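# Red block flat and green block upright in pink dish

## Task

Put the red block in the pink dish lying flat, and put the green block in the same dish standing upright on one of its ends.

## Robot and tools

Robot: two arms, left_arm and right_arm, each ending in a five-finger hand (the left hand is a mirror of the right). Base positions in the scene frame: left_arm at (+0.045, +0.296, +0.042) m, quat_wxyz (+1.000, 0, 0, -0.014); right_arm at (-0.021, -0.364, +0.047) m, quat_wxyz (+1.000, 0, 0, +0.021). A post is fixed to the floor behind the arms. A loose object may occasionally get a brief shove.

Frames. The scene frame has its origin at table-top height, midway between the nominal bases; +z is up, +x points out over the table, and left_arm sits on the +y side (image left/right may differ). Hand positions, orientations, velocities and targets in results are each in that arm's own base frame. Offsets you send use that arm's base axes, and rotations turn about the Hand target's position. Printed poses can be off by a few centimetres, more at long reach.

Hand point: a spot about 0.05 m in front of the palm and 0.15 m from the wrist face along the fingers. Its +z runs along straight fingers and +y comes out of the palm. On the right hand +x points away from the thumb; on the left hand +x points toward the thumb. Straight fingertips reach 0.06-0.07 m past the point along +z, with their centre lines 0.06 m toward -y. A fixed wrist bracket on the little-finger side reaches 0.10 m across the palm and can strike things.

Row layout (28 numbers, each in [-1, 1], always both arms): left_arm dx, dy, dz, rx, ry, rz; then left hand thumb_turn, thumb_bend, index, middle, ring, little, force_limit, speed; then the same 14 for right_arm. Pose numbers are offsets, not poses: they count from the arm's Hand target as it stood when the action (or move) began, in that arm's base axes. 1.0 equals 0.6 m of translation or 180 degrees; rx, ry, rz form one rotation vector. Six zeros means no new pose request for that arm. Hand numbers are absolute targets: -1 open/straight, +1 closed (thumb_turn +1 puts the thumb opposite the fingers). force_limit maps -1..+1 to roughly 0..10 N at the fingertip (15 N for the two thumb motors); speed rises from near 0 at -1 to full at +0.48 and above. There is no 'unchanged' value: to keep a hand as is, resend the eight hand numbers you last sent (if none yet, its hand_measured plus hand_force_limit and hand_speed).

execute_actions(actions, cameras): actions is a list of actions; each action is a list of up to 15 rows, one per 1/30 s step, a short list holding its last row to step 15. Every row of an action is offset from the same start pose, and each new action starts from the updated Hand target, so repeating an offset moves further. cameras: names, ["all"], or []; images come by default only with an empty actions list.

move(target, speed, blend, blocking, cameras): target is one 28-number row or a list of up to 15 rows; every row is an offset from the Hand targets at the move's start, not from the previous row. speed is path top speed in m/s (0.002 to 4.3, default 0.25; turning up to twice that in rad/s), one value or one per target. blend in metres rounds corners (0 stops at each target). All paths share at most 10 s. The move does not avoid obstacles or the other arm; faster moves lag, overshoot and hit harder. blocking=false returns after about 0.5 s while it keeps running. Hand number changes in later targets apply on arrival there.

wait(seconds 0-3600): runs the scene without new commands. stop(): brakes a running move. zoom_image(camera, region [x0,y0,x1,y1], at most 504x504 px) from cam_high, cam_left_wrist or cam_right_wrist (each 896x504). show_instructions(): reference pages. finished_scene(scene=1): ends the scene irreversibly.

Results: end_effector_position (m) and end_effector_quat_wxyz per arm; Hand target (the last commanded pose after clipping, from which the next offsets count); joint positions, velocities ('within noise' when still), torques; hand_measured, hand_stopped_by (moving, target, force, stalled, fault) and hand_load_n (fingertip force, positive pushing open), each six values in motor order. A move adds a 'move:' line: done (within 10 mm and 2 degrees), off_target, moving, held or fault, plus limits such as paced or held.

Behaviour: each step the commanded orientation is clipped to within 40 degrees of the measured one. Arms track loosely; friction and weight often leave the hand 1-3 cm (up to 5 cm) short, usually low, without any contact. Another execute_actions call, even all-zero pose, re-requests the target; otherwise send the remaining gap as an offset. A blocked arm keeps pressing until commanded back past its hand point. Near the first joint's axis small motions can swing the whole arm.

Gripping: with thumb_turn fully closed, the hand wraps objects about 0.035-0.065 m thick; thumb tip against index pad can pinch light items up to about 0.08 m. Close slowly (speed -0.94 or lower) for a gentle grip. A grip loss shows as hand_load_n near 0. To squeeze harder, raise force_limit and send a more-closed target; to release, send a more-open target.

Avoid: dropping or releasing moving blocks, slamming or hard pushing, striking the post, the table hard, or the other arm (arm-to-arm contact can fail the scene), objects leaving the table, excessive finger force, and motor overheating from long holds or stretched arms (an over-temperature fault drops the arm for 30-60 s). The result must hold once the robot lets go.

Each tool is called after "Call:" by a JSON object that holds its "name" and its "arguments", one argument or row to a line.

Reference images:

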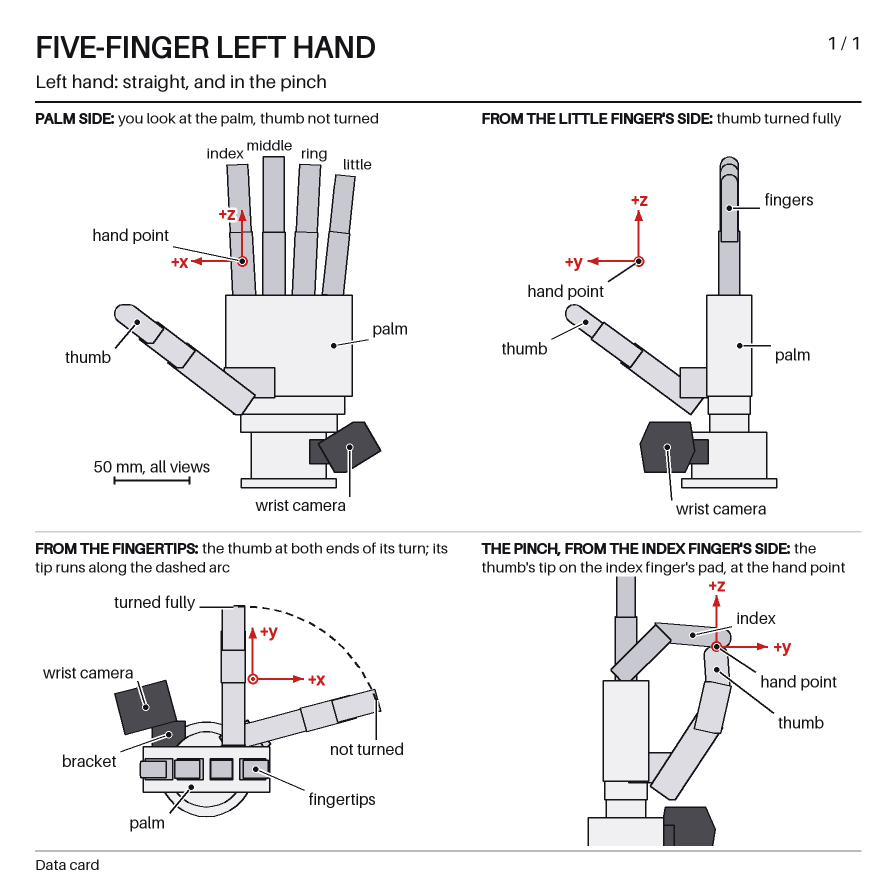

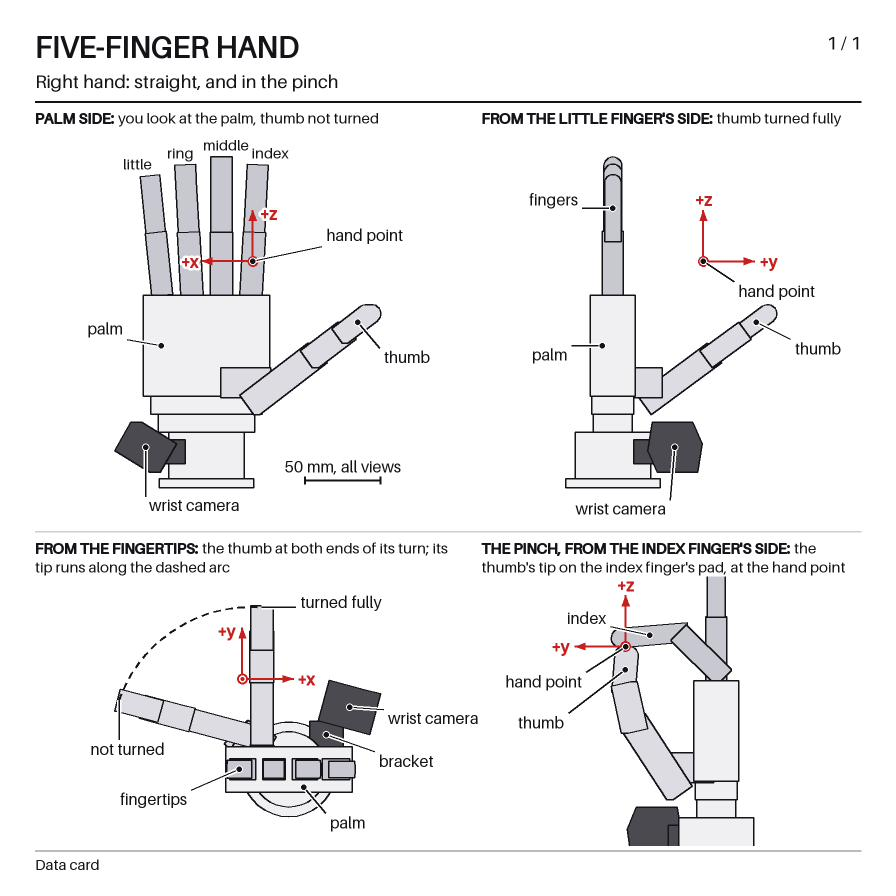

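## Session

Call:
{"name": "execute_actions", "arguments": {
  "actions": []
}}

Scene clock: 0.00 s.
left_arm: end_effector_position=(+0.4217, -0.4888, +0.1486) hand_measured=(-1.000, -1.000, -1.000, -1.000, -1.000, -1.000) hand_load_n=(+0.0, +0.0, +0.0, +0.0, +0.0, +0.0) hand_stopped_by=(target, target, target, target, target, target) hand_force_limit=0.00 hand_speed=-0.80 end_effector_quat_wxyz=(+0.371, +0.194, +0.907, +0.046) | right_arm: end_effector_position=(+0.4210, -0.0733, +0.0783) hand_measured=(-1.000, -1.000, -1.000, -1.000, -1.000, -1.000) hand_load_n=(+0.0, -0.5, +0.0, +0.0, +0.0, +0.0) hand_stopped_by=(target, target, target, target, target, target) hand_force_limit=0.00 hand_speed=-0.80 end_effector_quat_wxyz=(-0.197, -0.045, +0.979, -0.010)
Joint positions: left_arm=[-1.083 1.915 1.641 -0.813 -0.62 1.068] | right_arm=[-0.264 1.776 1.375 -1.544 0.138 1.241]
Joint velocities: within noise
Joint torques (N m): no reading
Heat: left arm: hottest shoulder 33 °C; right arm: hottest shoulder 33 °C.
Hand target: left_arm +0.4254, -0.4955, +0.1629; +0.381, +0.188, +0.904, +0.034 | right_arm +0.4264, -0.0747, +0.0800; -0.193, -0.045, +0.980, -0.012

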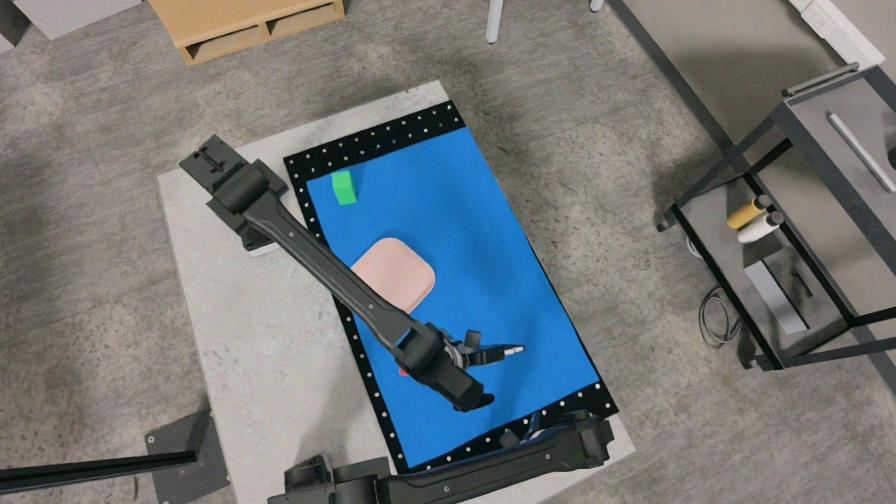

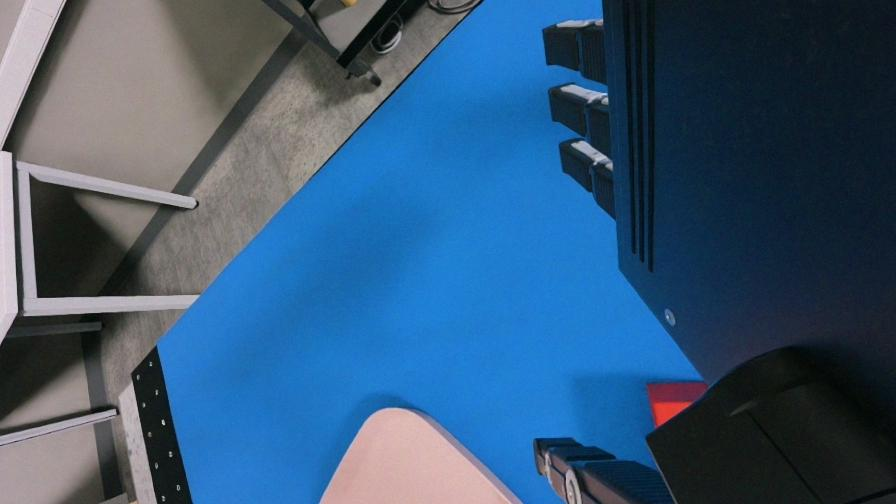

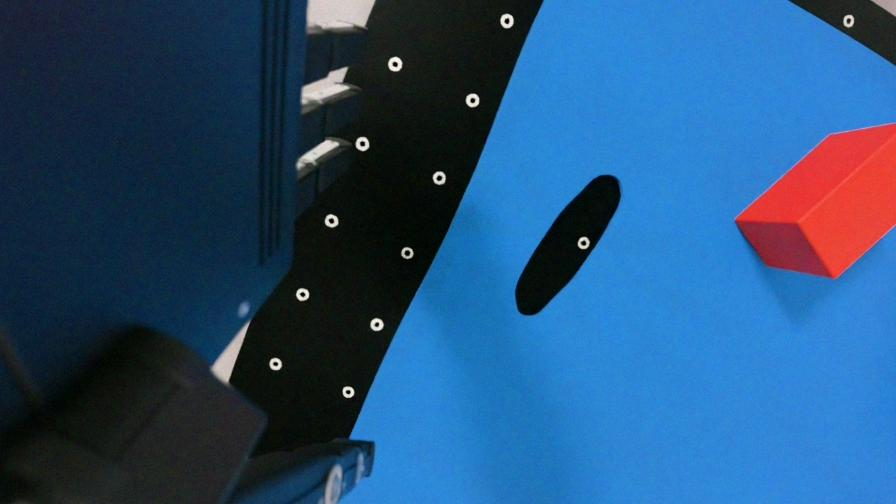

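Call:
{"name": "move", "arguments": {
  "target": [
    [0,0,0.23,0,0,0,-1,-1,-1,-1,-1,-1,0,-0.8,0,0,0,0,0,0,-1,-1,-1,-1,-1,-1,0,-0.8],
    [-0.12,0.82,0.25,0,0,0.333,-1,-1,-1,-1,-1,-1,0,-0.8,0,0,0.2,0,0,0,-1,-1,-1,-1,-1,-1,0,-0.8]
  ],
  "blend": 0.03,
  "cameras": ["all"]
}}

Scene clock: 7.77 s.
left_arm: end_effector_position=(+0.3551, -0.0067, +0.3125) hand_measured=(-1.000, -1.000, -1.000, -1.000, -1.000, -1.000) hand_load_n=(+0.0, +0.0, +0.0, +0.0, +0.0, +0.0) hand_stopped_by=(target, target, target, target, target, target) hand_force_limit=0.00 hand_speed=-0.80 end_effector_quat_wxyz=(+0.314, -0.292, +0.876, +0.219) | right_arm: end_effector_position=(+0.4171, -0.0684, +0.1831) hand_measured=(-1.000, -1.000, -1.000, -1.000, -1.000, -1.000) hand_load_n=(+0.0, +0.0, +0.0, +0.0, +0.0, +0.0) hand_stopped_by=(target, target, target, target, target, target) hand_force_limit=0.00 hand_speed=-0.80 end_effector_quat_wxyz=(-0.137, -0.049, +0.989, -0.019)
Joint positions: left_arm=[-0.422 1.249 1.301 -1.409 -0.762 0.59] | right_arm=[-0.264 1.604 1.459 -1.676 0.12 1.223]
Joint torques (N m): left_arm=[0.32 -8.41 6.65 0.54 -0.55 0.17] | right_arm=[-0.03 -13.68 11.58 -0.85 0.02 -0.19]
Heat: left arm: hottest shoulder 34 °C; right arm: hottest shoulder 33 °C.
Hand target: left_arm +0.3534, -0.0035, +0.3129; +0.313, -0.289, +0.878, +0.220 | right_arm +0.4264, -0.0747, +0.1999; -0.194, -0.045, +0.980, -0.012
Off the commanded pose: left_arm 0.004 m, 1 deg | right_arm 0.020 m, 7 deg.
joint sent to its limit (right arm) — joint 4 (wrist pitch), lower limit. The joint targets are off in orientation, not in position.
move: off_target (right_arm)

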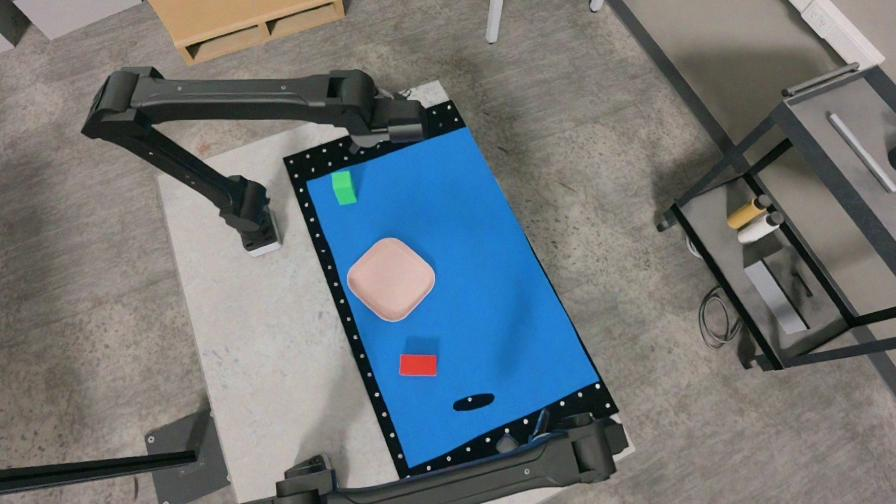

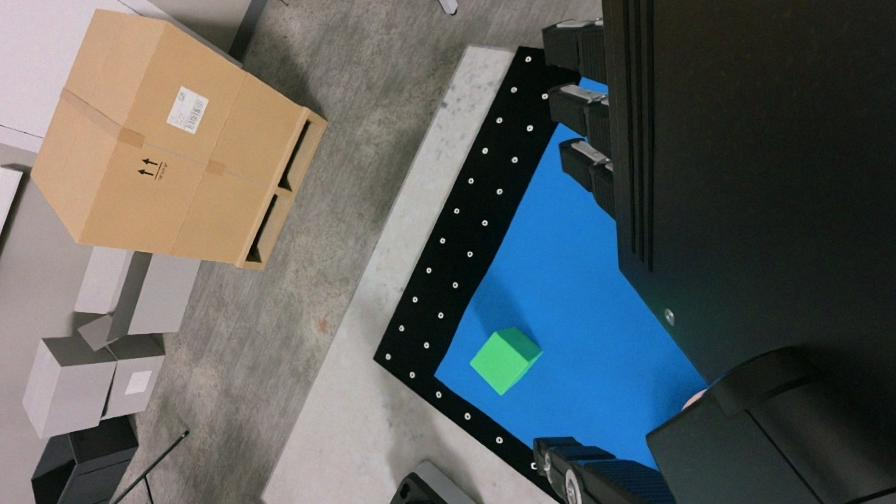

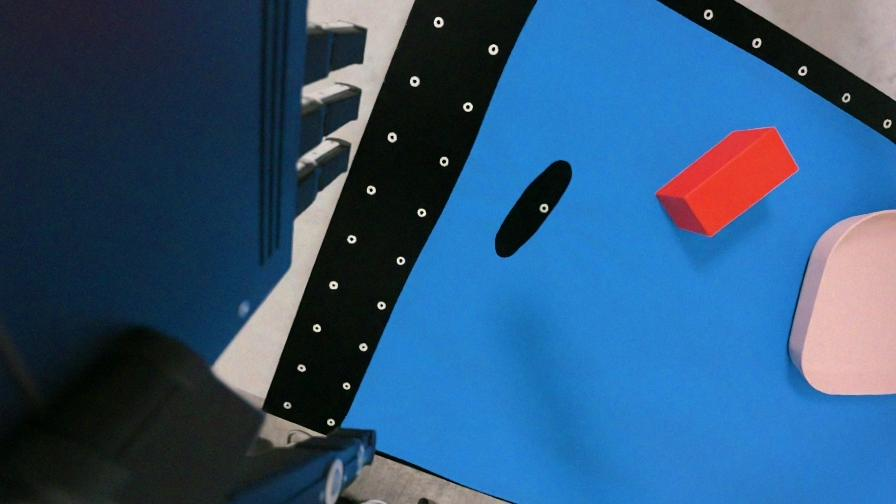

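Call:
{"name": "zoom_image", "arguments": {
  "camera": "cam_high",
  "region": [280, 100, 500, 224]
}}

Call:
{"name": "zoom_image", "arguments": {
  "camera": "cam_high",
  "region": [320, 220, 560, 470]
}}

Call:
{"name": "zoom_image", "arguments": {
  "camera": "cam_left_wrist",
  "region": [420, 280, 620, 440]
}}

Call:
{"name": "zoom_image", "arguments": {
  "camera": "cam_right_wrist",
  "region": [600, 80, 896, 420]
}}

Scaled by 2.291 from the camera's image (finer frame: 1280x720).

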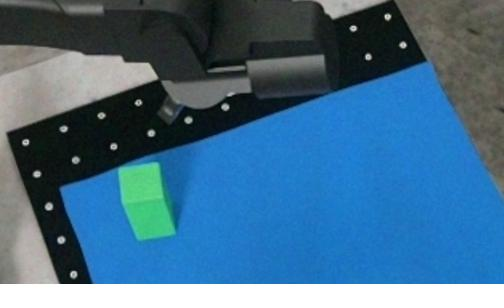

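Scaled by 2.016 from the camera's image (finer frame: 1280x720).

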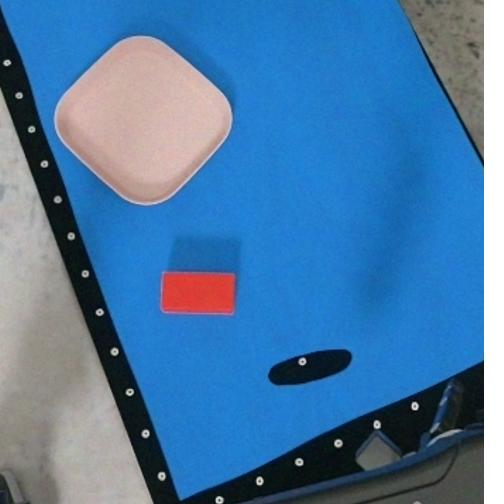

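Scaled by 2.520 from the camera's image (finer frame: 1280x720).

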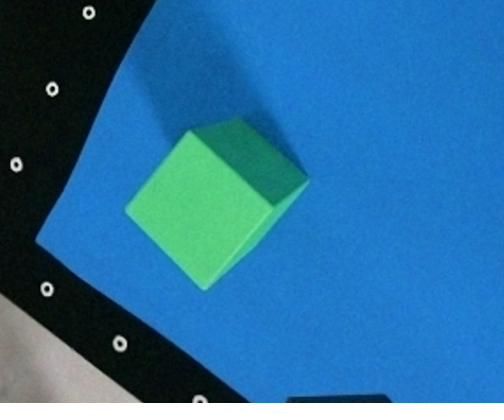

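Scaled by 1.482 from the camera's image (finer frame: 1280x720).

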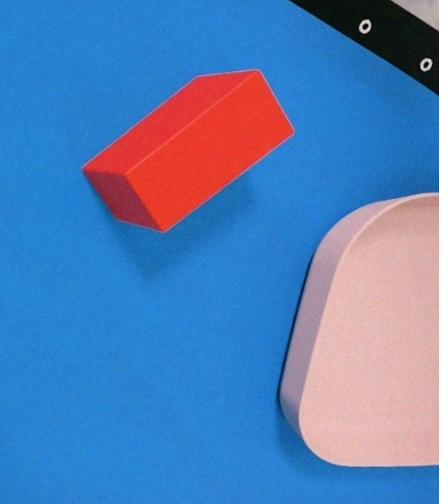

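Call:
{"name": "move", "arguments": {
  "target": [
    [-0.167,0.041,-0.105,-0.3852,-0.1472,0.0567,1,-1,-0.5,-0.5,-0.5,-0.5,0,0,-0.1407,0.428,0.06,0.1026,-0.4154,0.8146,1,-1,-0.5,-0.5,-0.5,-0.5,0,0]
  ],
  "speed": 0.4,
  "cameras": ["all"]
}}

Scene clock: 24.33 s.
left_arm: end_effector_position=(+0.2515, +0.0163, +0.2502) hand_measured=(+1.000, -1.000, -0.500, -1.000, -0.500, -0.500) hand_load_n=(+0.0, -0.5, +0.0, +0.0, +0.0, +0.0) hand_stopped_by=(target, target, target, fault, target, target) hand_force_limit=0.00 hand_speed=0.00 end_effector_quat_wxyz=(+0.245, -0.531, +0.729, -0.357) | right_arm: end_effector_position=(+0.3433, +0.1784, +0.2400) hand_measured=(+1.000, -1.000, -0.500, -0.500, -0.500, -0.500) hand_load_n=(+0.0, +0.0, +0.0, +0.0, +0.0, +0.0) hand_stopped_by=(target, target, target, target, target, target) hand_force_limit=0.00 hand_speed=0.00 end_effector_quat_wxyz=(-0.430, +0.881, -0.180, +0.086)
Joint positions: left_arm=[0.507 0.621 0.802 -1.061 0.625 0.587] | right_arm=[0.181 1.096 1.015 -0.878 -0.72 -0.75]
Joint torques (N m): left_arm=[0.97 0.79 7.16 1.81 0.36 0.16] | right_arm=[1.73 -6.65 9.02 1.13 -0.41 -0.15]
Heat: left arm: hottest shoulder 34 °C; right arm: hottest shoulder 33 °C.
Hand target: left_arm +0.2531, +0.0211, +0.2499; +0.257, -0.525, +0.729, -0.356 | right_arm +0.3420, +0.1821, +0.2359; -0.430, +0.883, -0.171, +0.083
Off the commanded pose: left_arm 0.005 m, 2 deg | right_arm 0.006 m, 1 deg.
move: done

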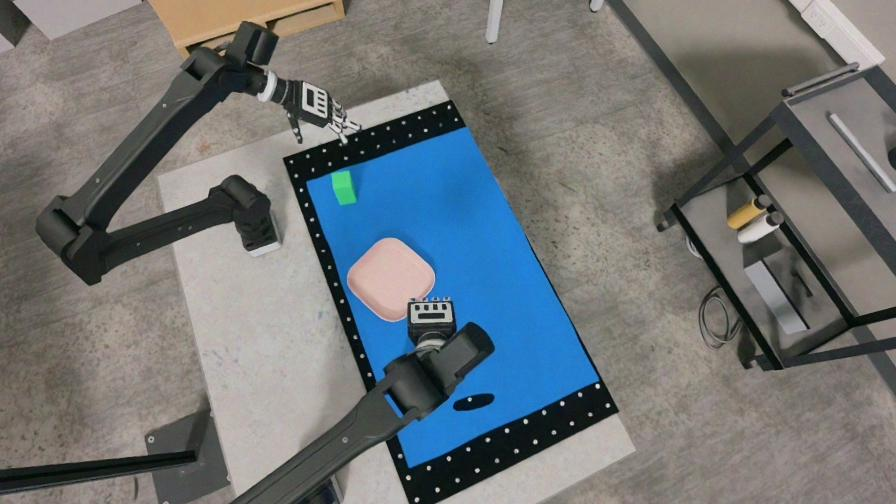

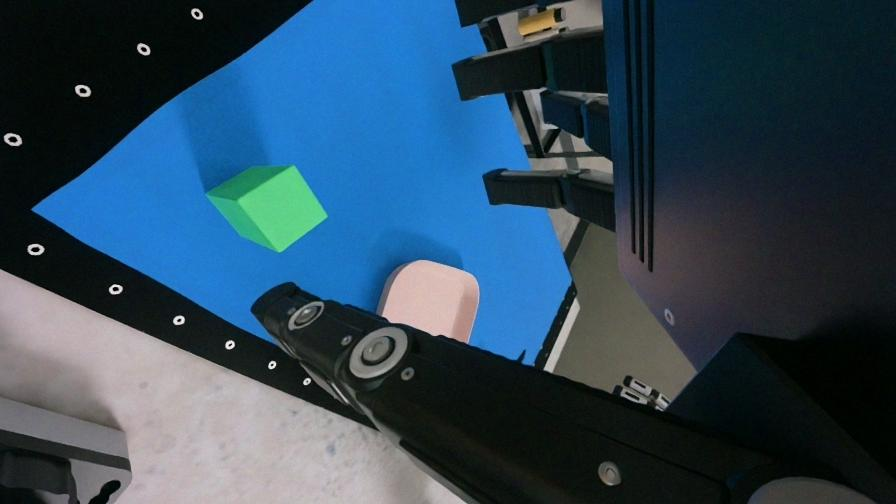

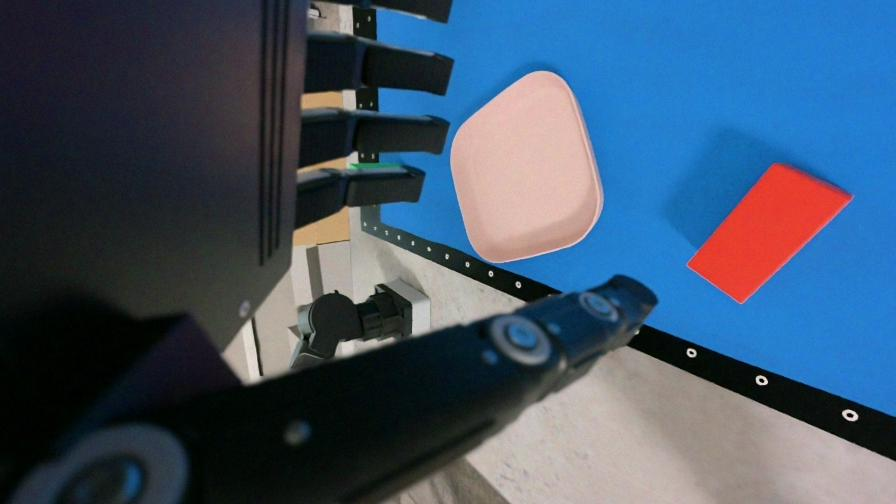

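Call:
{"name": "zoom_image", "arguments": {
  "camera": "cam_high",
  "region": [340, 330, 660, 504]
}}

Call:
{"name": "zoom_image", "arguments": {
  "camera": "cam_high",
  "region": [240, 70, 560, 250]
}}

Call:
{"name": "zoom_image", "arguments": {
  "camera": "cam_high",
  "region": [0, 180, 320, 504]
}}

Scaled by 1.575 from the camera's image (finer frame: 1280x720).

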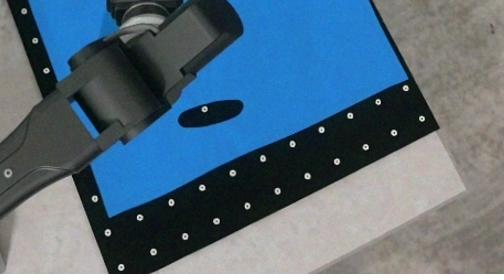

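Scaled by 1.575 from the camera's image (finer frame: 1280x720).

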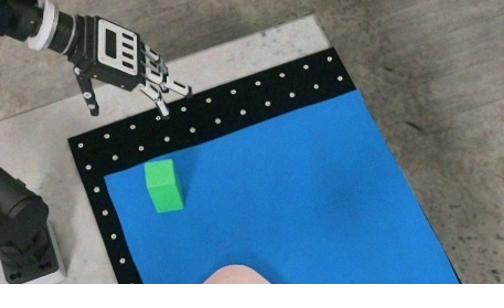

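Scaled by 1.556 from the camera's image (finer frame: 1280x720).

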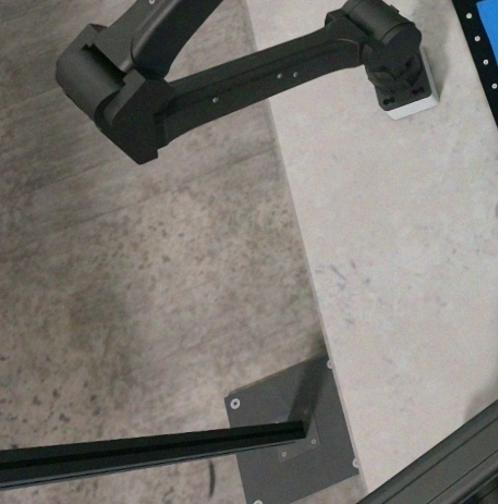

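Call:
{"name": "zoom_image", "arguments": {
  "camera": "cam_high",
  "region": [360, 250, 520, 370]
}}

Call:
{"name": "zoom_image", "arguments": {
  "camera": "cam_high",
  "region": [240, 50, 400, 170]
}}

Call:
{"name": "zoom_image", "arguments": {
  "camera": "cam_high",
  "region": [200, 160, 300, 270]
}}

Scaled by 3.150 from the camera's image (finer frame: 1280x720).

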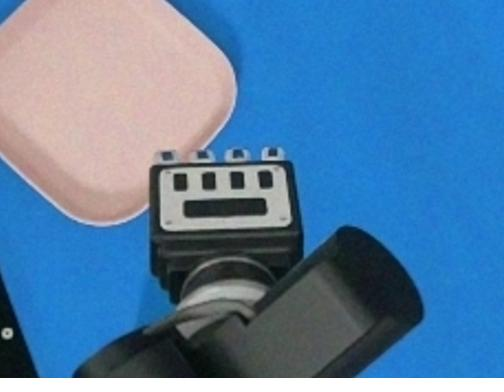

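Scaled by 3.150 from the camera's image (finer frame: 1280x720).

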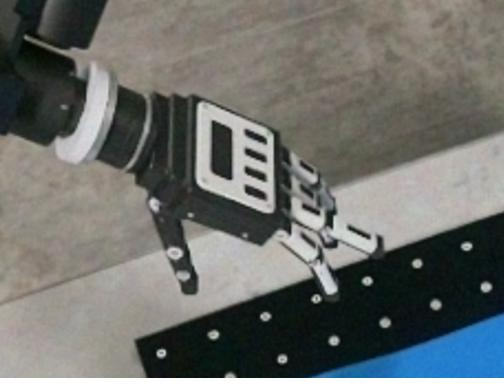

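Scaled by 4.582 from the camera's image (finer frame: 1280x720).

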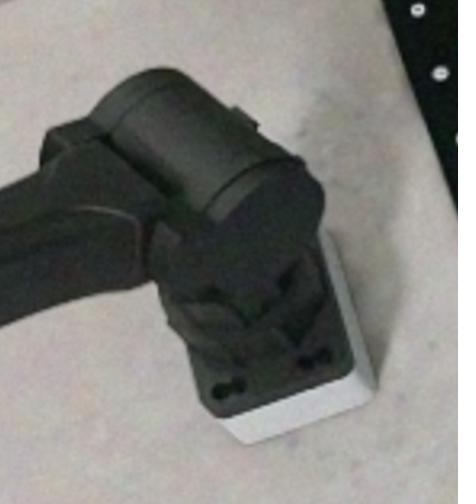

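Call:
{"name": "move", "arguments": {
  "target": [-0.0043,0.001,-0.2365,0,0,0.0578,1,-1,-0.5,-0.5,-0.5,-0.5,0,0,-0.0717,-0.0635,-0.2765,0,0,-0.0278,1,-1,-0.5,-0.5,-0.5,-0.5,0,0],
  "speed": 0.15,
  "cameras": ["all"]
}}

Scene clock: 44.97 s.
left_arm: end_effector_position=(+0.2468, +0.0243, +0.1060) hand_measured=(+1.000, -1.000, -0.500, -1.000, -0.500, -0.500) hand_load_n=(+0.0, +0.0, +0.0, +0.0, +0.0, +0.0) hand_stopped_by=(target, target, target, fault, target, target) hand_force_limit=0.00 hand_speed=0.00 end_effector_quat_wxyz=(+0.283, -0.593, +0.680, -0.325) | right_arm: end_effector_position=(+0.2970, +0.1482, +0.0754) hand_measured=(+1.000, -1.000, -0.500, -0.500, -0.500, -0.500) hand_load_n=(+0.0, +0.0, +0.0, +0.0, +0.0, +0.0) hand_stopped_by=(target, target, target, target, target, target) hand_force_limit=0.00 hand_speed=0.00 end_effector_quat_wxyz=(-0.426, +0.875, -0.208, +0.097)
Joint positions: left_arm=[0.473 0.508 0.384 -0.654 0.462 0.414] | right_arm=[0.113 1.083 0.552 -0.437 -0.723 -0.757]
Joint torques (N m): left_arm=[-1.2 1.85 7.53 2.06 0.09 -0.17] | right_arm=[-0.5 -4.84 7.56 1.52 -0.41 -0.13]
Heat: left arm: hottest shoulder 33 °C; right arm: hottest shoulder 33 °C.
Hand target: left_arm +0.2505, +0.0216, +0.1080; +0.288, -0.589, +0.678, -0.331 | right_arm +0.2990, +0.1441, +0.0700; -0.426, +0.874, -0.209, +0.102
Off the commanded pose: left_arm 0.005 m, 1 deg | right_arm 0.007 m, 1 deg.
move: done

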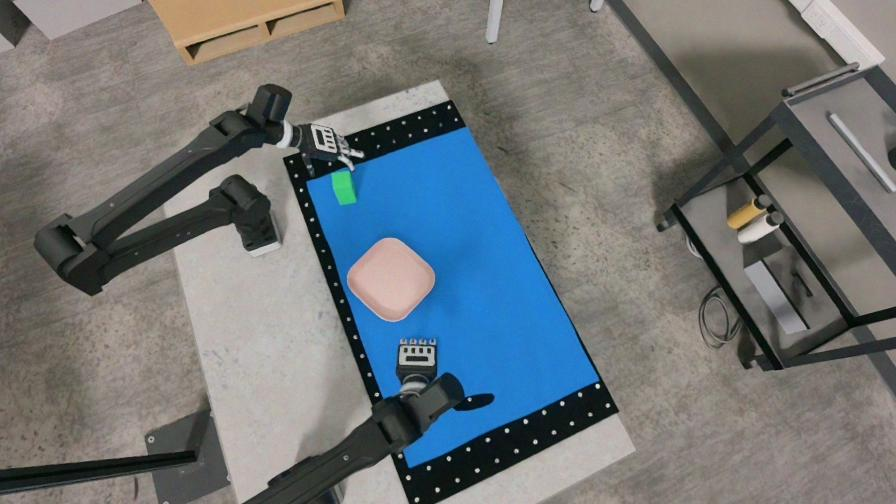

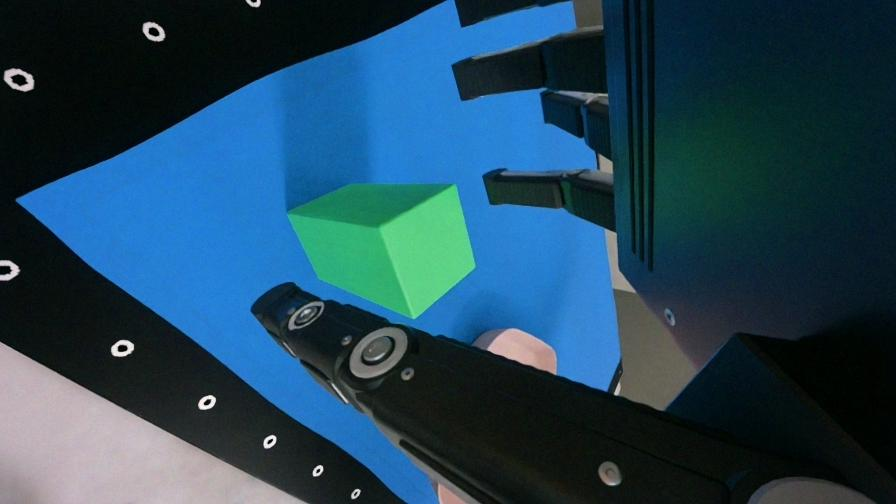

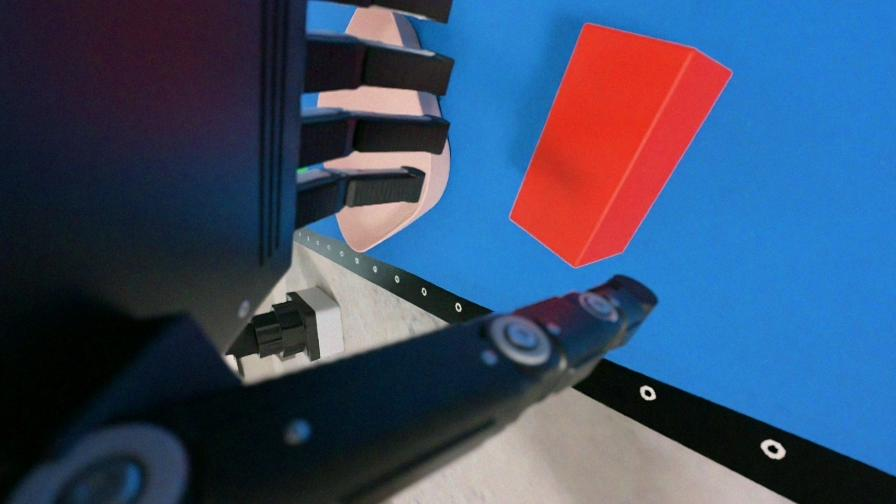

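Call:
{"name": "zoom_image", "arguments": {
  "camera": "cam_high",
  "region": [360, 300, 480, 390]
}}

Call:
{"name": "zoom_image", "arguments": {
  "camera": "cam_high",
  "region": [280, 110, 400, 210]
}}

Scaled by 4.200 from the camera's image (finer frame: 1280x720).

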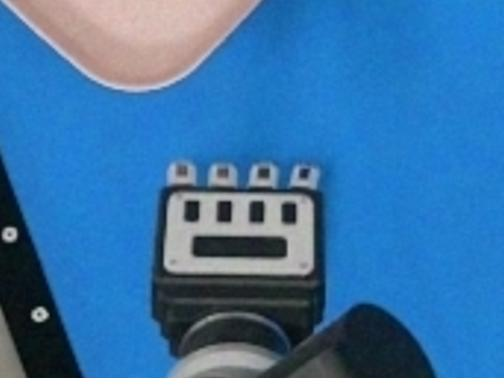

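Scaled by 4.200 from the camera's image (finer frame: 1280x720).

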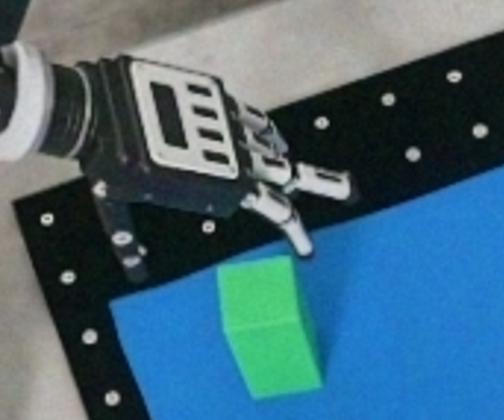

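Call:
{"name": "move", "arguments": {
  "target": [0.0067,0,-0.055,0,0,0,1,-1,-0.6,-0.6,-0.6,-0.6,0,0,0.0128,-0.0052,-0.062,0,0,0,1,-1,-0.6,-0.6,-0.6,-0.6,0,0],
  "speed": 0.1,
  "cameras": ["all"]
}}

Call:
{"name": "zoom_image", "arguments": {
  "camera": "cam_high",
  "region": [360, 300, 480, 390]
}}

Call:
{"name": "zoom_image", "arguments": {
  "camera": "cam_high",
  "region": [280, 110, 400, 210]
}}

Scene clock: 58.27 s.
left_arm: end_effector_position=(+0.2516, +0.0249, +0.0760) hand_measured=(+1.000, -1.000, -0.600, -1.000, -0.600, -0.600) hand_load_n=(+0.0, +0.0, +0.0, -0.5, +0.0, +0.0) hand_stopped_by=(target, target, target, fault, target, target) hand_force_limit=0.00 hand_speed=0.00 end_effector_quat_wxyz=(+0.289, -0.590, +0.679, -0.327) | right_arm: end_effector_position=(+0.3057, +0.1451, +0.0373) hand_measured=(+1.000, -1.000, -0.600, -0.600, -0.600, -0.600) hand_load_n=(+0.0, +0.0, +0.0, +0.0, +0.0, -0.5) hand_stopped_by=(target, target, target, target, target, target) hand_force_limit=0.00 hand_speed=0.00 end_effector_quat_wxyz=(-0.426, +0.875, -0.209, +0.097)
Joint positions: left_arm=[0.461 0.544 0.307 -0.524 0.454 0.405] | right_arm=[0.098 1.199 0.513 -0.294 -0.73 -0.771]
Joint torques (N m): left_arm=[-1.2 2.78 7.36 2.06 0.08 -0.16] | right_arm=[-0.26 -5.89 6.76 1.59 -0.43 -0.15]
Heat: left arm: hottest shoulder 33 °C; right arm: hottest elbow 34 °C.
Hand target: left_arm +0.2545, +0.0217, +0.0750; +0.288, -0.589, +0.678, -0.331 | right_arm +0.3067, +0.1409, +0.0329; -0.426, +0.874, -0.209, +0.102
Off the commanded pose: left_arm 0.004 m, 1 deg | right_arm 0.006 m, 1 deg.
move: done

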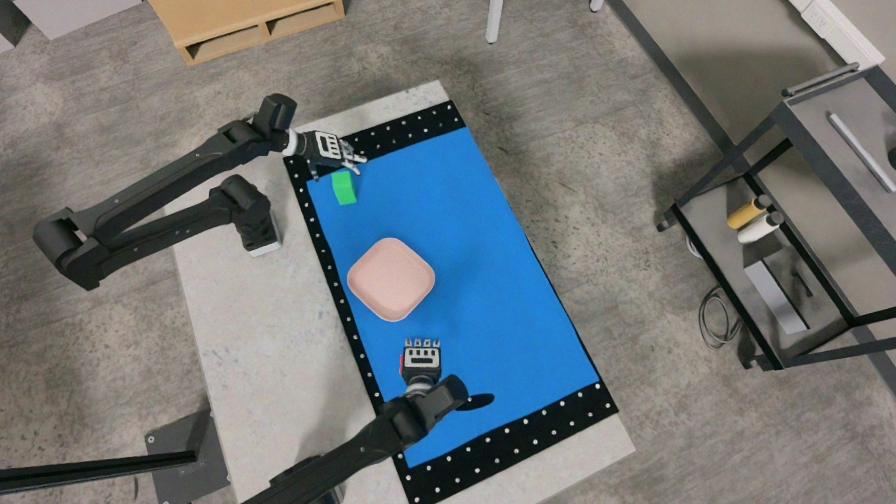

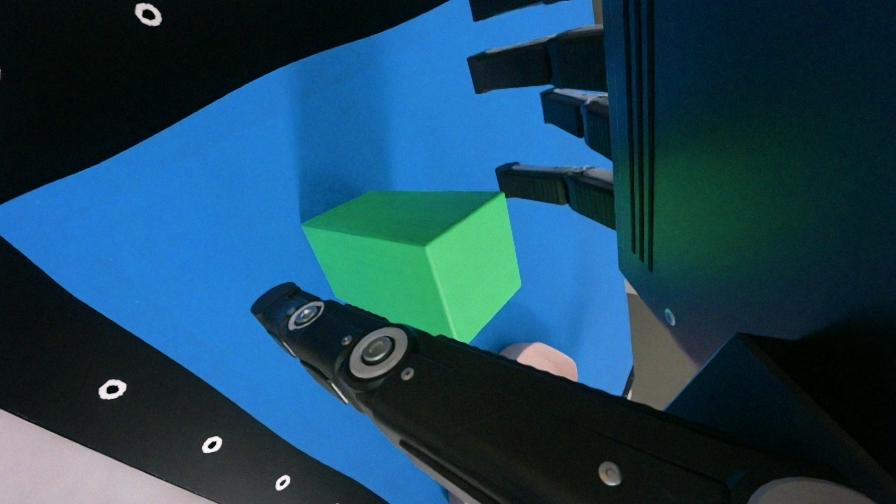

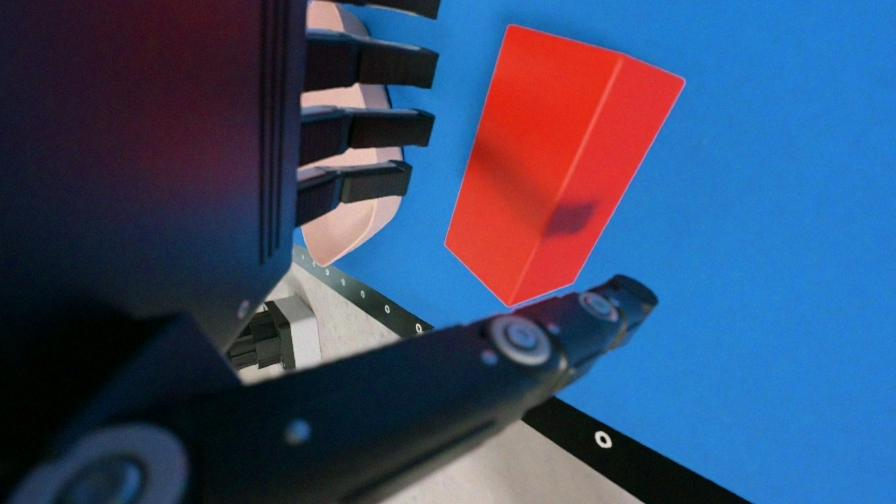

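Scaled by 4.200 from the camera's image (finer frame: 1280x720).

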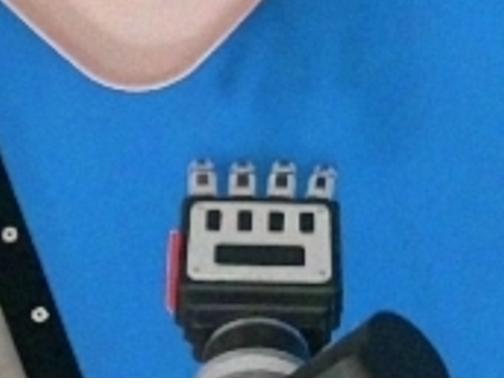

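Scaled by 4.200 from the camera's image (finer frame: 1280x720).

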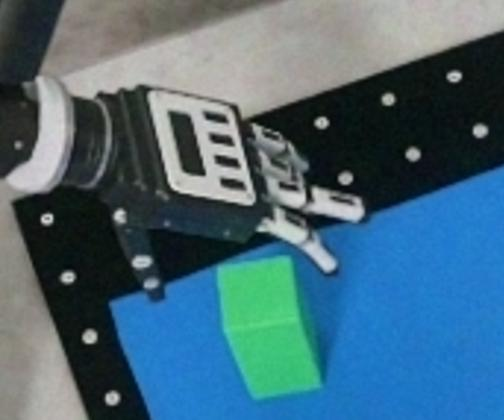

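Call:
{"name": "move", "arguments": {
  "target": [
    [0.0105,-0.0267,0,0,0,0,1,-1,-0.6,-0.6,-0.6,-0.6,0,0,0.0082,-0.0135,0,0,0,0,1,-1,-0.6,-0.6,-0.6,-0.6,0,0],
    [0.0105,-0.0267,-0.02,0,0,0,1,-1,-0.6,-0.6,-0.6,-0.6,0,0,0.0082,-0.0135,-0.018,0,0,0,1,-1,-0.6,-0.6,-0.6,-0.6,0,0]
  ],
  "speed": 0.05,
  "cameras": ["all"]
}}

Call:
{"name": "zoom_image", "arguments": {
  "camera": "cam_high",
  "region": [360, 300, 480, 390]
}}

Call:
{"name": "zoom_image", "arguments": {
  "camera": "cam_high",
  "region": [280, 110, 400, 210]
}}

Scene clock: 83.60 s.
left_arm: end_effector_position=(+0.2584, +0.0092, +0.0645) hand_measured=(+1.000, -1.000, -0.600, -1.000, -0.600, -0.600) hand_load_n=(+0.0, +0.0, +0.0, +0.0, +0.0, +0.0) hand_stopped_by=(target, target, target, fault, target, target) hand_force_limit=0.00 hand_speed=0.00 end_effector_quat_wxyz=(+0.289, -0.590, +0.680, -0.326) | right_arm: end_effector_position=(+0.3110, +0.1371, +0.0275) hand_measured=(+1.000, -1.000, -0.600, -0.600, -0.600, -0.600) hand_load_n=(+0.0, +0.0, -0.5, +0.0, +0.0, +0.0) hand_stopped_by=(target, target, target, target, target, target) hand_force_limit=0.00 hand_speed=0.00 end_effector_quat_wxyz=(-0.426, +0.875, -0.208, +0.098)
Joint positions: left_arm=[0.352 0.555 0.273 -0.446 0.373 0.325] | right_arm=[0.069 1.24 0.513 -0.272 -0.747 -0.805]
Joint torques (N m): left_arm=[-1.14 2.78 7.25 2.11 0.03 -0.18] | right_arm=[-0.44 -5.83 6.53 1.52 -0.41 -0.13]
Heat: left arm: hottest shoulder 33 °C; right arm: hottest elbow 34 °C.
Hand target: left_arm +0.2608, +0.0056, +0.0630; +0.288, -0.590, +0.678, -0.331 | right_arm +0.3116, +0.1328, +0.0221; -0.426, +0.874, -0.209, +0.102
Off the commanded pose: left_arm 0.005 m, 1 deg | right_arm 0.007 m, 0 deg.
move: done

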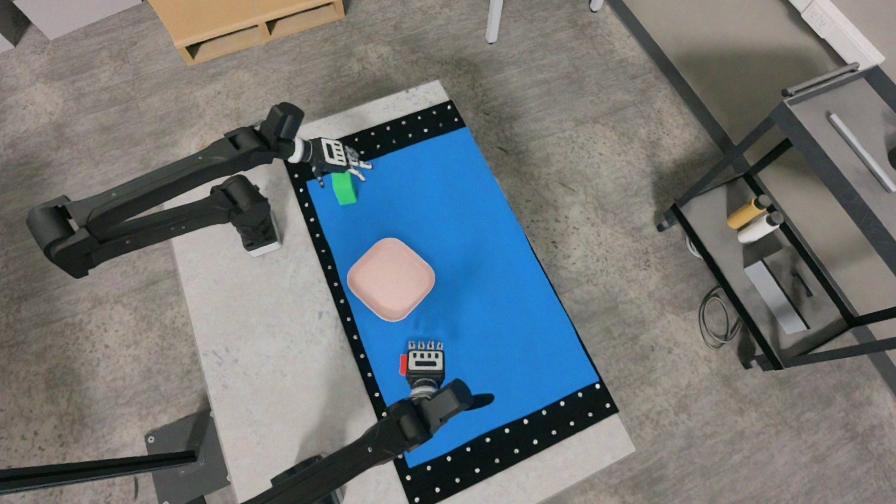

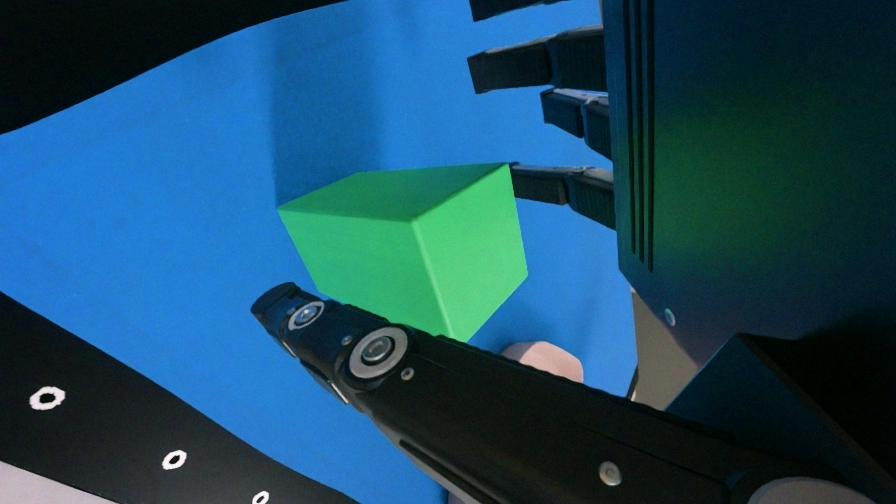

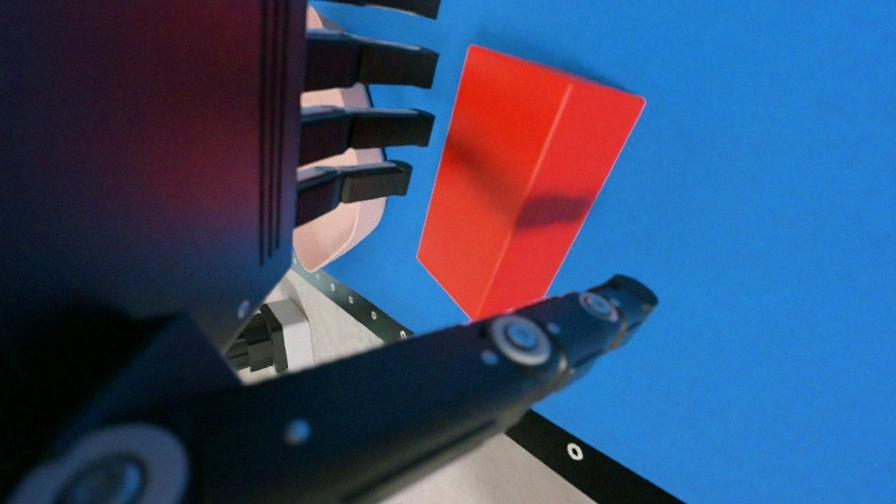

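Scaled by 4.200 from the camera's image (finer frame: 1280x720).

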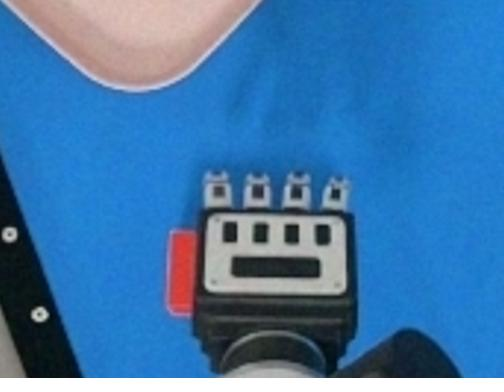

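Scaled by 4.200 from the camera's image (finer frame: 1280x720).

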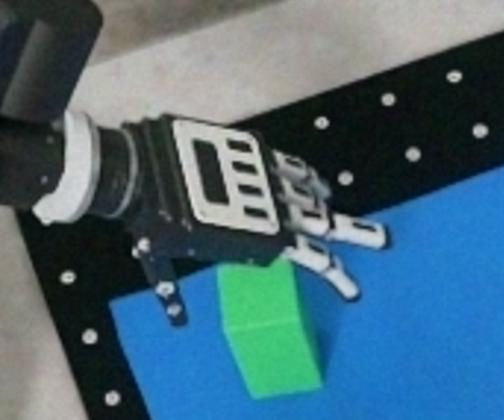

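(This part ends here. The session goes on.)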